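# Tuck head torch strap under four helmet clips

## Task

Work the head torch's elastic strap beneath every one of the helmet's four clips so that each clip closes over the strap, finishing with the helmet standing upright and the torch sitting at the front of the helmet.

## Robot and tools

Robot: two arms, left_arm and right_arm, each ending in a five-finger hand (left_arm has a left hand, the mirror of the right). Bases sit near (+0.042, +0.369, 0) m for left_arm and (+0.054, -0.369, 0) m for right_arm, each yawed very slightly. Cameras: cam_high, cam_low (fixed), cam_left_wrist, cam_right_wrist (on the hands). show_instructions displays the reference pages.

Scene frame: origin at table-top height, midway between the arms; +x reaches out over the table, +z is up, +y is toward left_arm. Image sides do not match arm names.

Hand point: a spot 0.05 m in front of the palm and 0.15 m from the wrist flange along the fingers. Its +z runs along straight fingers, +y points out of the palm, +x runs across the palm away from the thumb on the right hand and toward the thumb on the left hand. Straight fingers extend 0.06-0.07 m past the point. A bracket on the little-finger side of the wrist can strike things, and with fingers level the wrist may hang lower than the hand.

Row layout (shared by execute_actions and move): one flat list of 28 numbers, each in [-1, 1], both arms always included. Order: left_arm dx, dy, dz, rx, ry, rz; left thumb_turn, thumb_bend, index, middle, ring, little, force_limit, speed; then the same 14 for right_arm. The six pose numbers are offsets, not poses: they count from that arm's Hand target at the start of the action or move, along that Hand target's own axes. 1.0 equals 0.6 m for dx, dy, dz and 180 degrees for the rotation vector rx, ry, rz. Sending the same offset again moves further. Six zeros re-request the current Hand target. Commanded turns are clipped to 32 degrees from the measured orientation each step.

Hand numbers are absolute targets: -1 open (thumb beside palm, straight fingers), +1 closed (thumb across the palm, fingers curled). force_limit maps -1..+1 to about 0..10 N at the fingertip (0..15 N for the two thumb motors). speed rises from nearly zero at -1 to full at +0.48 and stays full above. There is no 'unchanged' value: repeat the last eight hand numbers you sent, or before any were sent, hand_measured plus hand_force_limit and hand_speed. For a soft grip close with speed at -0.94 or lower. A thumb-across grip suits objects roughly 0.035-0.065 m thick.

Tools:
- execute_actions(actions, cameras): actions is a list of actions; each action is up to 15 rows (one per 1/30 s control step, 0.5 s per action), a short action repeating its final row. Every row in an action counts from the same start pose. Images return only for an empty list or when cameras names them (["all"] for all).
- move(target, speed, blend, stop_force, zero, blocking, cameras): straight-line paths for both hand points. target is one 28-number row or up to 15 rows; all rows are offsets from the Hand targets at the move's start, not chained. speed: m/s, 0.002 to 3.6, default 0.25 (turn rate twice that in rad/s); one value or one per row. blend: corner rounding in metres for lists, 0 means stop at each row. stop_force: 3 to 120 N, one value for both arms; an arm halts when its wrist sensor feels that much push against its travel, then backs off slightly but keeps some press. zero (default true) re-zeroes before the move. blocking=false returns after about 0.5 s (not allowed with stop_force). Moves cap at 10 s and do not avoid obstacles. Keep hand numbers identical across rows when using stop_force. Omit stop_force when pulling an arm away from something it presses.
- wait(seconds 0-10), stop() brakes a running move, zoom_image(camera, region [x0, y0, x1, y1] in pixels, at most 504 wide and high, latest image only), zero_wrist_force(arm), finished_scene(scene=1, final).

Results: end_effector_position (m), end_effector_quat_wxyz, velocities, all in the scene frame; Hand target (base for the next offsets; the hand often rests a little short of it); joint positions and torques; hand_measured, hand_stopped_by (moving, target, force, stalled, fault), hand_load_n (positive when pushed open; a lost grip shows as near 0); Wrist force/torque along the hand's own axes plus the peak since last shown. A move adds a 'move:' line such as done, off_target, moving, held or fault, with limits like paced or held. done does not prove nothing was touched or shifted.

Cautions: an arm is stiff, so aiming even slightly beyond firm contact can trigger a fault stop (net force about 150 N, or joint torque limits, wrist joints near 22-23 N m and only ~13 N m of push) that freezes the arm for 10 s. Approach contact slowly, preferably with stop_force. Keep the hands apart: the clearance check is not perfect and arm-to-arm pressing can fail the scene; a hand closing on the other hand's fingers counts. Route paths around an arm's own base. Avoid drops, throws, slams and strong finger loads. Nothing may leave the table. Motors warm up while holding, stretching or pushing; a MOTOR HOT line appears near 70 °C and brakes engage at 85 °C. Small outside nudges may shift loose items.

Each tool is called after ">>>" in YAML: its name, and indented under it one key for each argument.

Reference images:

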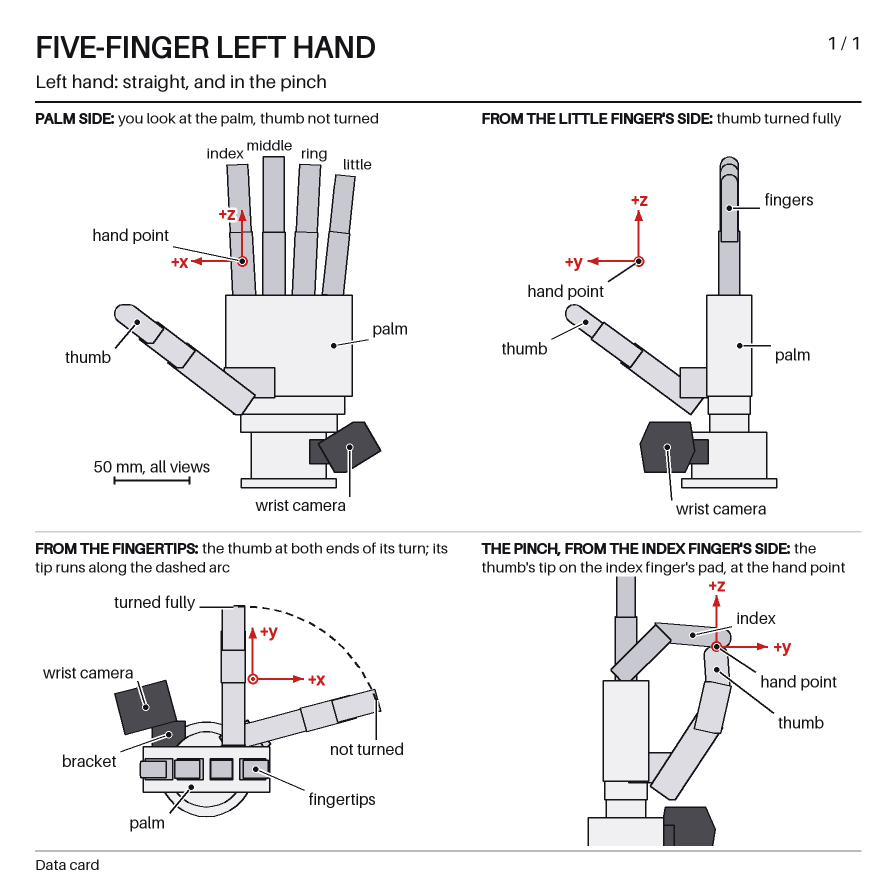

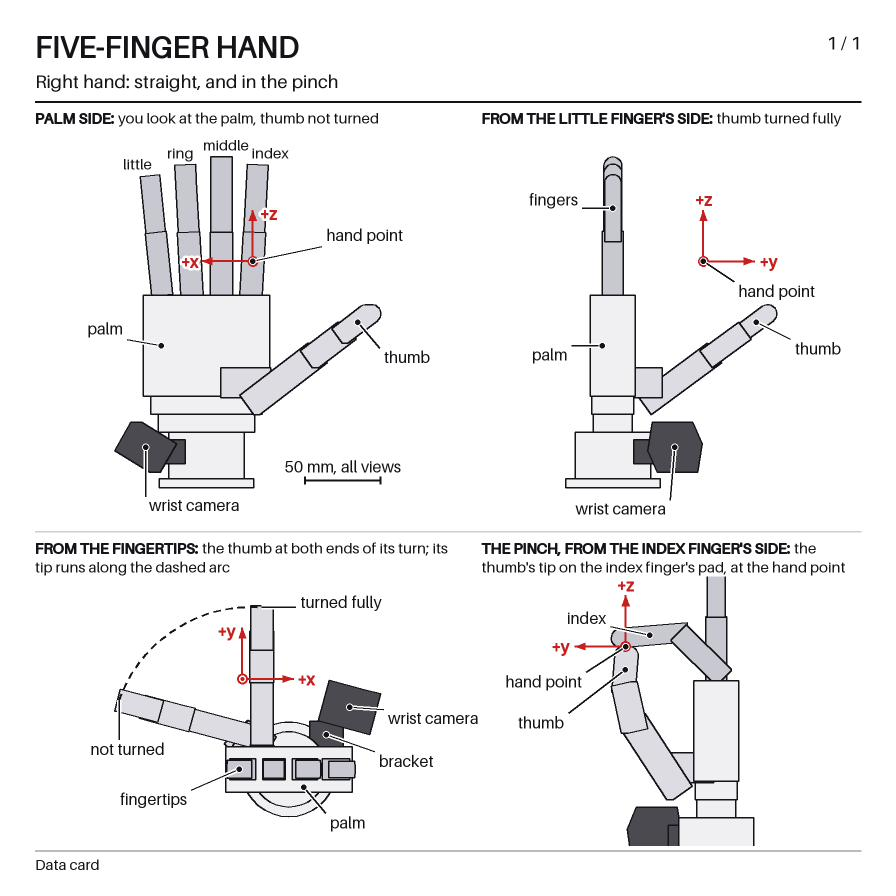

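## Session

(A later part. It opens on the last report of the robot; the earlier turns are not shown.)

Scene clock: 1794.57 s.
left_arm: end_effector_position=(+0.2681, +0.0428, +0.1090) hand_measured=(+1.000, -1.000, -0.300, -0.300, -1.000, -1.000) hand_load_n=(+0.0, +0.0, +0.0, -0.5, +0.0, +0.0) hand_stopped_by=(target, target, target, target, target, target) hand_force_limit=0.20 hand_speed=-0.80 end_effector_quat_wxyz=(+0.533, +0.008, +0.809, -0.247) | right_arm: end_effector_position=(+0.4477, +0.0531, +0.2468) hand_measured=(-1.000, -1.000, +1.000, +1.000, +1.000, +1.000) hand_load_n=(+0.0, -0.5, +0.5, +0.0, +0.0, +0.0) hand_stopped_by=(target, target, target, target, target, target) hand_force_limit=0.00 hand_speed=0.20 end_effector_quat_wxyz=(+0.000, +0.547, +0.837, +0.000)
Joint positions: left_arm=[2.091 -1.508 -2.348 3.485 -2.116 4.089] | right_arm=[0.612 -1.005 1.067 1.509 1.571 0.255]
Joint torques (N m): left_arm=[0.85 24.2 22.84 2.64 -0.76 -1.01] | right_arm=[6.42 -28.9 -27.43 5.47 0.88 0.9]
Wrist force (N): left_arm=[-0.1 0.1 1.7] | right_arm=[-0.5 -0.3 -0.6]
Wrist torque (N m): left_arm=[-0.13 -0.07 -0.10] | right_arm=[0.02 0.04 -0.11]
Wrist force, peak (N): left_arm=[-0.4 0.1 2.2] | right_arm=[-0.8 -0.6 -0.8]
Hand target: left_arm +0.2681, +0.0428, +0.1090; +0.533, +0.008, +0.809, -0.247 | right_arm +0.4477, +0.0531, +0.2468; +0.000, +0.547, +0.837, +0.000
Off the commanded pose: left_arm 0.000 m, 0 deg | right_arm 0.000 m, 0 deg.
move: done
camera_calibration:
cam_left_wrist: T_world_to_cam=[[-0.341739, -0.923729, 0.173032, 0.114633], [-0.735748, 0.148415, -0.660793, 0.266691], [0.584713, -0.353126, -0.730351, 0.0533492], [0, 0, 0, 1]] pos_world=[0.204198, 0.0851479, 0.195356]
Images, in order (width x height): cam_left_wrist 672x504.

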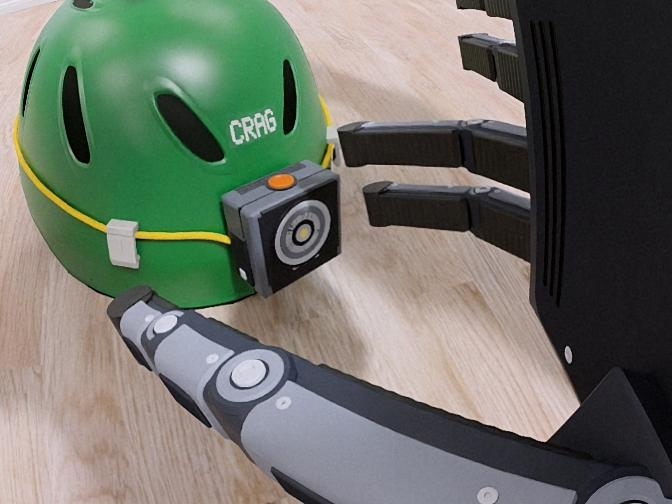

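>>> move:
  target: [0,0,0,0,0,0,1,-1,-0.3,-0.3,-1,-1,0.2,-0.8,0.06,0.08,-0.08,0,0,0,-1,-1,-1,-1,-1,-1,0,0.3]
  speed: 0.15
  cameras: ["cam_right_wrist"]

Scene clock: 1799.93 s.
left_arm: end_effector_position=(+0.2681, +0.0428, +0.1090) hand_measured=(+1.000, -1.000, -0.300, -0.300, -1.000, -1.000) hand_load_n=(+0.0, +0.0, +0.0, +0.0, +0.0, +0.0) hand_stopped_by=(target, target, target, target, target, target) hand_force_limit=0.20 hand_speed=-0.80 end_effector_quat_wxyz=(+0.533, +0.008, +0.809, -0.247) | right_arm: end_effector_position=(+0.4773, +0.1054, +0.2948) hand_measured=(-1.000, -1.000, -1.000, -1.000, -1.000, -1.000) hand_load_n=(+0.0, +0.0, +0.0, +0.0, +0.0, +0.0) hand_stopped_by=(target, target, target, target, target, target) hand_force_limit=0.00 hand_speed=0.30 end_effector_quat_wxyz=(+0.000, +0.547, +0.837, +0.000)
Joint positions: left_arm=[2.091 -1.508 -2.348 3.485 -2.116 4.089] | right_arm=[0.652 -0.8 0.601 1.77 1.571 0.294]
Joint torques (N m): left_arm=[1.94 23.25 28.69 2.69 0.79 -0.37] | right_arm=[-5.57 -35.64 -27.18 4.2 2.47 -1.35]
Wrist force (N): left_arm=[-0.4 -0.1 1.7] | right_arm=[-1.1 -0.4 -0.8]
Wrist torque (N m): left_arm=[-0.16 -0.04 -0.11] | right_arm=[-0.02 0.20 -0.14]
Wrist force, peak (N): left_arm=[-0.4 -0.1 2.1] | right_arm=[-1.1 -1.3 0.1]
Hand target: left_arm +0.2681, +0.0428, +0.1090; +0.533, +0.008, +0.809, -0.247 | right_arm +0.4773, +0.1053, +0.2948; +0.000, +0.547, +0.837, +0.000
Off the commanded pose: left_arm 0.000 m, 0 deg | right_arm 0.000 m, 0 deg.
move: done
camera_calibration:
cam_right_wrist: T_world_to_cam=[[0.822905, 0.567106, -0.0348994, -0.430707], [0.498603, -0.691323, 0.522941, -0.319345], [0.272436, -0.447732, -0.851654, 0.279635], [0, 0, 0, 1]] pos_world=[0.437475, 0.148688, 0.390119]
Images, in order (width x height): cam_right_wrist 672x504.

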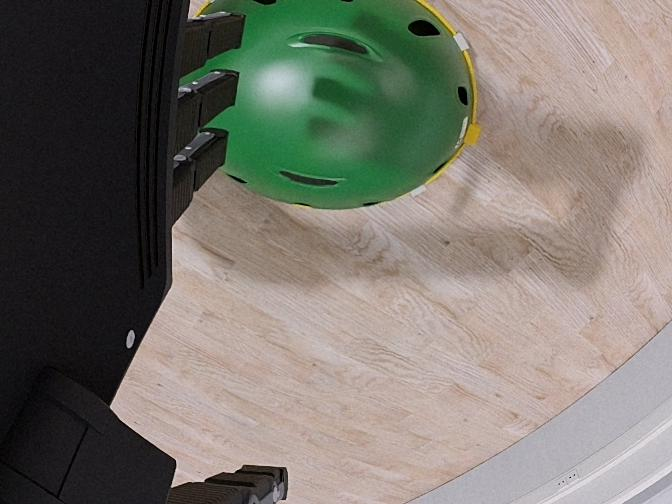

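>>> move:
  target: [0,0,0,0,0,0,1,-1,-0.3,-0.3,-1,-1,0.2,-0.8,-0.3287,-0.1023,0.075,0,0,-0.4144,-1,-1,-1,-1,-1,-1,0,0.3]
  speed: 0.3
  cameras: []

>>> move:
  target: [0,0,0,0,0,0,1,-1,-0.3,-0.3,-1,-1,0.2,-0.8,-0.0255,0.0485,0.225,-0.2222,0,0,-1,-1,-1,-1,-1,-1,0,0.3]
  speed: 0.25
  cameras: ["cam_right_wrist","cam_high"]

Scene clock: 1818.70 s.
left_arm: end_effector_position=(+0.2681, +0.0428, +0.1090) hand_measured=(+1.000, -1.000, -0.300, -0.300, -1.000, -1.000) hand_load_n=(+0.5, +0.0, +0.0, +0.0, +0.0, +0.0) hand_stopped_by=(target, target, target, target, target, target) hand_force_limit=0.20 hand_speed=-0.80 end_effector_quat_wxyz=(+0.533, +0.008, +0.809, -0.247) | right_arm: end_effector_position=(+0.5000, -0.0999, +0.2498) hand_measured=(-1.000, -1.000, -1.000, -1.000, -1.000, -1.000) hand_load_n=(+0.0, +0.0, +0.0, +0.0, +0.0, +0.0) hand_stopped_by=(target, target, target, target, target, target) hand_force_limit=0.00 hand_speed=0.30 end_effector_quat_wxyz=(+0.000, -0.071, +0.997, +0.000) end_effector_velocity=(-0.001, +0.000, +0.000) end_effector_angular_velocity=(+0.000, +0.002, +0.006)
Joint positions: left_arm=[2.091 -1.508 -2.348 3.485 -2.116 4.089] | right_arm=[0.109 -1.178 1.318 1.43 1.571 -1.551]
Joint velocities: left_arm=[within noise] | right_arm=[0 0.001 0 0.002 0 -0.006]
Joint torques (N m): left_arm=[-3.05 18.5 28.42 2.82 -1.57 0.78] | right_arm=[-5.43 -22.82 -27.13 5.78 0.78 -1.37]
Wrist force (N): left_arm=[-0.1 -0.1 1.8] | right_arm=[-0.6 -1.1 -0.7]
Wrist torque (N m): left_arm=[-0.17 -0.07 -0.10] | right_arm=[-0.09 0.09 -0.07]
Wrist force, peak (N): left_arm=[-0.3 0.1 2.1] | right_arm=[-0.7 -2.2 -0.5]
Hand target: left_arm +0.2681, +0.0428, +0.1090; +0.533, +0.008, +0.809, -0.247 | right_arm +0.5001, -0.1000, +0.2498; +0.000, -0.072, +0.997, +0.000
Off the commanded pose: left_arm 0.000 m, 0 deg | right_arm 0.000 m, 0 deg.
move: done
No camera images: "cameras" was empty.

Scene clock: 1820.57 s.
left_arm: end_effector_position=(+0.2681, +0.0428, +0.1090) hand_measured=(+1.000, -1.000, -0.300, -0.300, -1.000, -1.000) hand_load_n=(+0.0, +0.0, +0.0, +0.0, +0.0, +0.0) hand_stopped_by=(target, target, target, target, target, target) hand_force_limit=0.20 hand_speed=-0.80 end_effector_quat_wxyz=(+0.533, +0.008, +0.809, -0.247) | right_arm: end_effector_position=(+0.5111, -0.0691, +0.1148) hand_measured=(-1.000, -1.000, -1.000, -1.000, -1.000, -1.000) hand_load_n=(+0.0, +0.0, +0.0, +0.0, +0.0, +0.0) hand_stopped_by=(target, target, target, target, target, target) hand_force_limit=0.00 hand_speed=0.30 end_effector_quat_wxyz=(-0.024, -0.067, +0.937, +0.341)
Joint positions: left_arm=[2.091 -1.508 -2.348 3.485 -2.116 4.089] | right_arm=[-0.149 -0.947 1.667 1.045 0.897 -1.877]
Joint torques (N m): left_arm=[-4.4 14.72 28.89 2.68 -1.7 1.11] | right_arm=[-1.05 -26.53 -16.78 4.01 -3.19 -1.44]
Wrist force (N): left_arm=[-0.4 0.1 1.9] | right_arm=[-0.3 0.6 -0.7]
Wrist torque (N m): left_arm=[-0.15 -0.03 -0.12] | right_arm=[0.11 0.06 0.09]
Wrist force, peak (N): left_arm=[-0.5 0.0 2.0] | right_arm=[-0.7 -1.0 -1.5]
Hand target: left_arm +0.2681, +0.0428, +0.1090; +0.533, +0.008, +0.809, -0.247 | right_arm +0.5111, -0.0690, +0.1148; -0.024, -0.067, +0.937, +0.341
Off the commanded pose: left_arm 0.000 m, 0 deg | right_arm 0.000 m, 0 deg.
move: done
camera_calibration:
cam_right_wrist: T_world_to_cam=[[-0.298772, 0.739689, 0.602989, 0.146091], [0.852835, -0.0765993, 0.516532, -0.500516], [0.428262, 0.668575, -0.607947, 0.00843214], [0, 0, 0, 1]] pos_world=[0.466894, -0.152039, 0.175567]
Images, in order (width x height): cam_high 896x504, cam_right_wrist 672x504.

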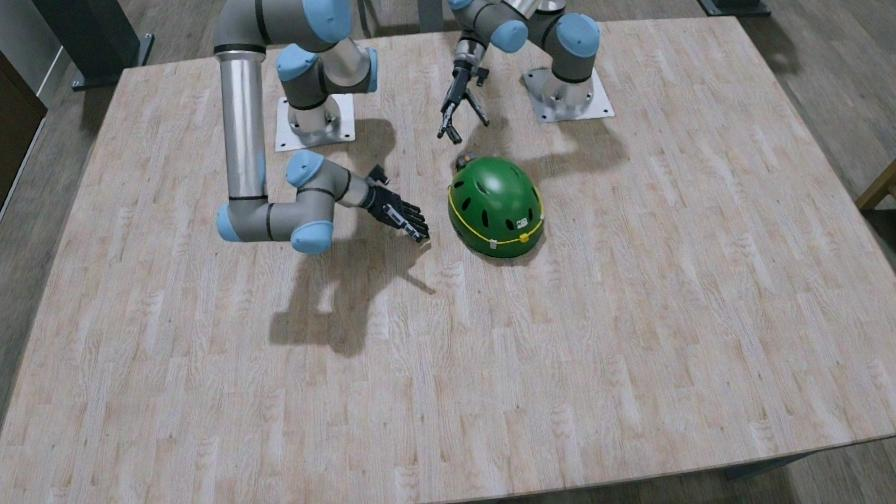

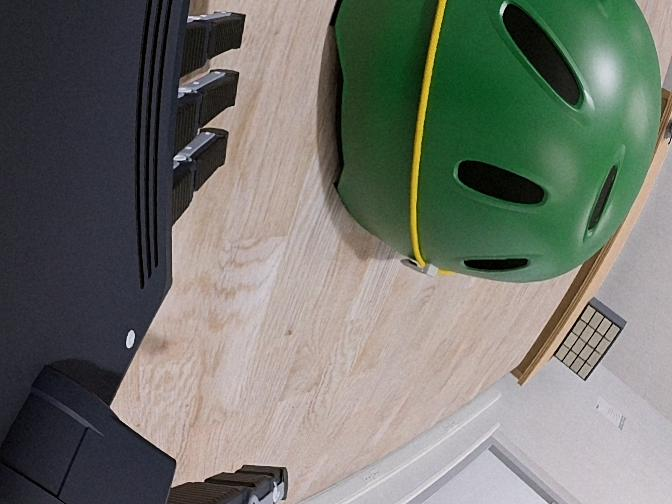

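>>> zoom_image:
  camera: "cam_right_wrist"
  region: [395, 245, 445, 285]

Scaled by 10.080 from the camera's 672x504 image, which has a finer 960x720 frame.

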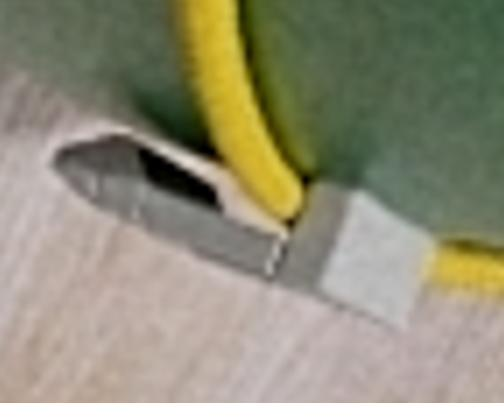

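>>> move:
  target: [0,0,0,0,0,0,1,-1,-0.3,-0.3,-1,-1,0.2,-0.8,0.1697,0.0143,-0.0313,0,0,0,-1,-1,-1,-1,-1,-1,0,0.3]
  speed: 0.15
  cameras: ["cam_right_wrist"]

>>> zoom_image:
  camera: "cam_right_wrist"
  region: [340, 90, 420, 170]

Scene clock: 1850.23 s.
left_arm: end_effector_position=(+0.2681, +0.0428, +0.1090) hand_measured=(+1.000, -1.000, -0.300, -0.300, -1.000, -1.000) hand_load_n=(+0.5, +0.0, +0.0, +0.0, +0.0, +0.0) hand_stopped_by=(target, target, target, target, target, target) hand_force_limit=0.20 hand_speed=-0.80 end_effector_quat_wxyz=(+0.533, +0.008, +0.809, -0.247) | right_arm: end_effector_position=(+0.4112, -0.0890, +0.1346) hand_measured=(-1.000, -1.000, -1.000, -1.000, -1.000, -1.000) hand_load_n=(+0.5, +0.0, +0.0, +0.5, +0.0, +0.0) hand_stopped_by=(target, target, target, target, target, target) hand_force_limit=0.00 hand_speed=0.30 end_effector_quat_wxyz=(-0.024, -0.067, +0.937, +0.341)
Joint positions: left_arm=[2.091 -1.508 -2.348 3.485 -2.116 4.089] | right_arm=[-0.235 -1.16 1.992 0.999 0.916 -1.983]
Joint torques (N m): left_arm=[-7.56 11.74 28.32 2.94 -1.54 1.83] | right_arm=[-1.07 -35.81 -1.94 5.91 -3.48 -0.88]
Wrist force (N): left_arm=[-0.4 -0.1 1.9] | right_arm=[-0.3 0.4 -0.4]
Wrist torque (N m): left_arm=[-0.18 -0.02 -0.11] | right_arm=[0.03 0.03 0.06]
Wrist force, peak (N): left_arm=[-0.4 0.0 2.0] | right_arm=[-1.6 0.7 -0.7]
Hand target: left_arm +0.2681, +0.0428, +0.1090; +0.533, +0.008, +0.809, -0.247 | right_arm +0.4111, -0.0890, +0.1347; -0.024, -0.067, +0.937, +0.341
Off the commanded pose: left_arm 0.000 m, 0 deg | right_arm 0.000 m, 0 deg.
move: done
camera_calibration:
cam_right_wrist: T_world_to_cam=[[-0.298748, 0.739518, 0.60321, 0.119017], [0.852806, -0.0768229, 0.516547, -0.427107], [0.428336, 0.668738, -0.607715, 0.076579], [0, 0, 0, 1]] pos_world=[0.366994, -0.172038, 0.195367]
Images, in order (width x height): cam_right_wrist 672x504.

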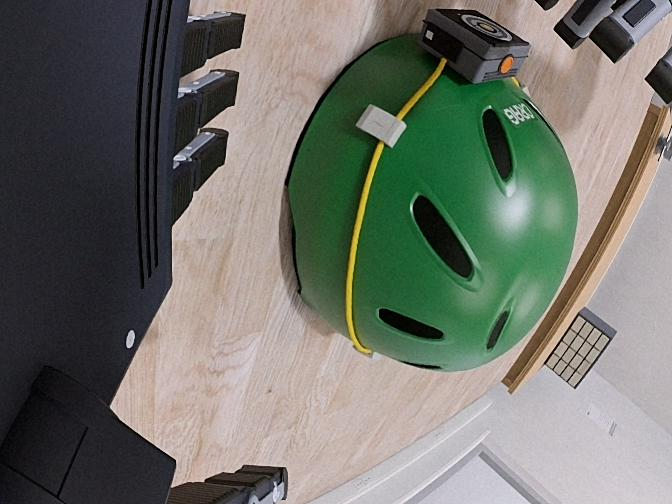

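Scaled by 6.300 from the camera's 672x504 image, which has a finer 960x720 frame.

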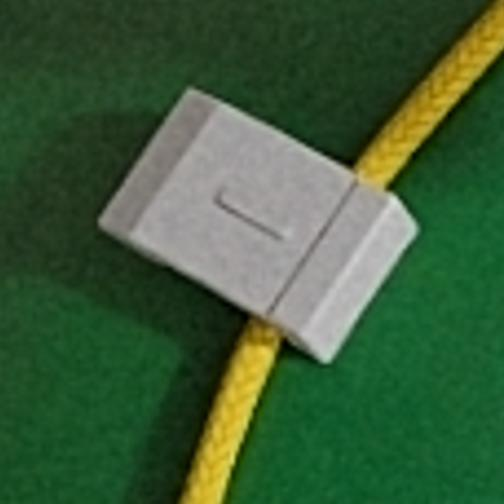

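>>> zoom_image:
  camera: "cam_right_wrist"
  region: [330, 310, 410, 380]

>>> zoom_image:
  camera: "cam_right_wrist"
  region: [400, 0, 540, 110]

Scaled by 6.300 from the camera's 672x504 image, which has a finer 960x720 frame.

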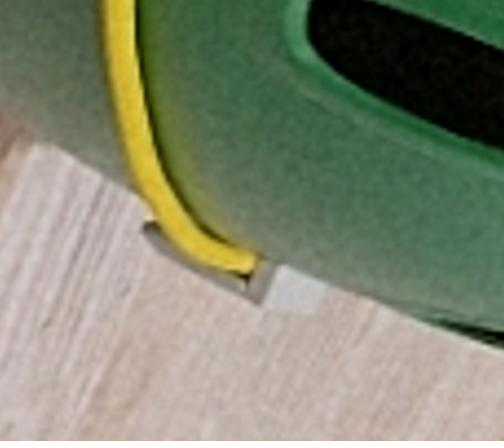

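Scaled by 3.600 from the camera's 672x504 image, which has a finer 960x720 frame.

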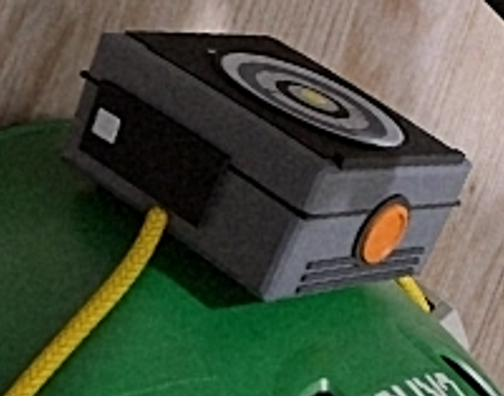

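>>> finished_scene:

The scene is finished: the task was done.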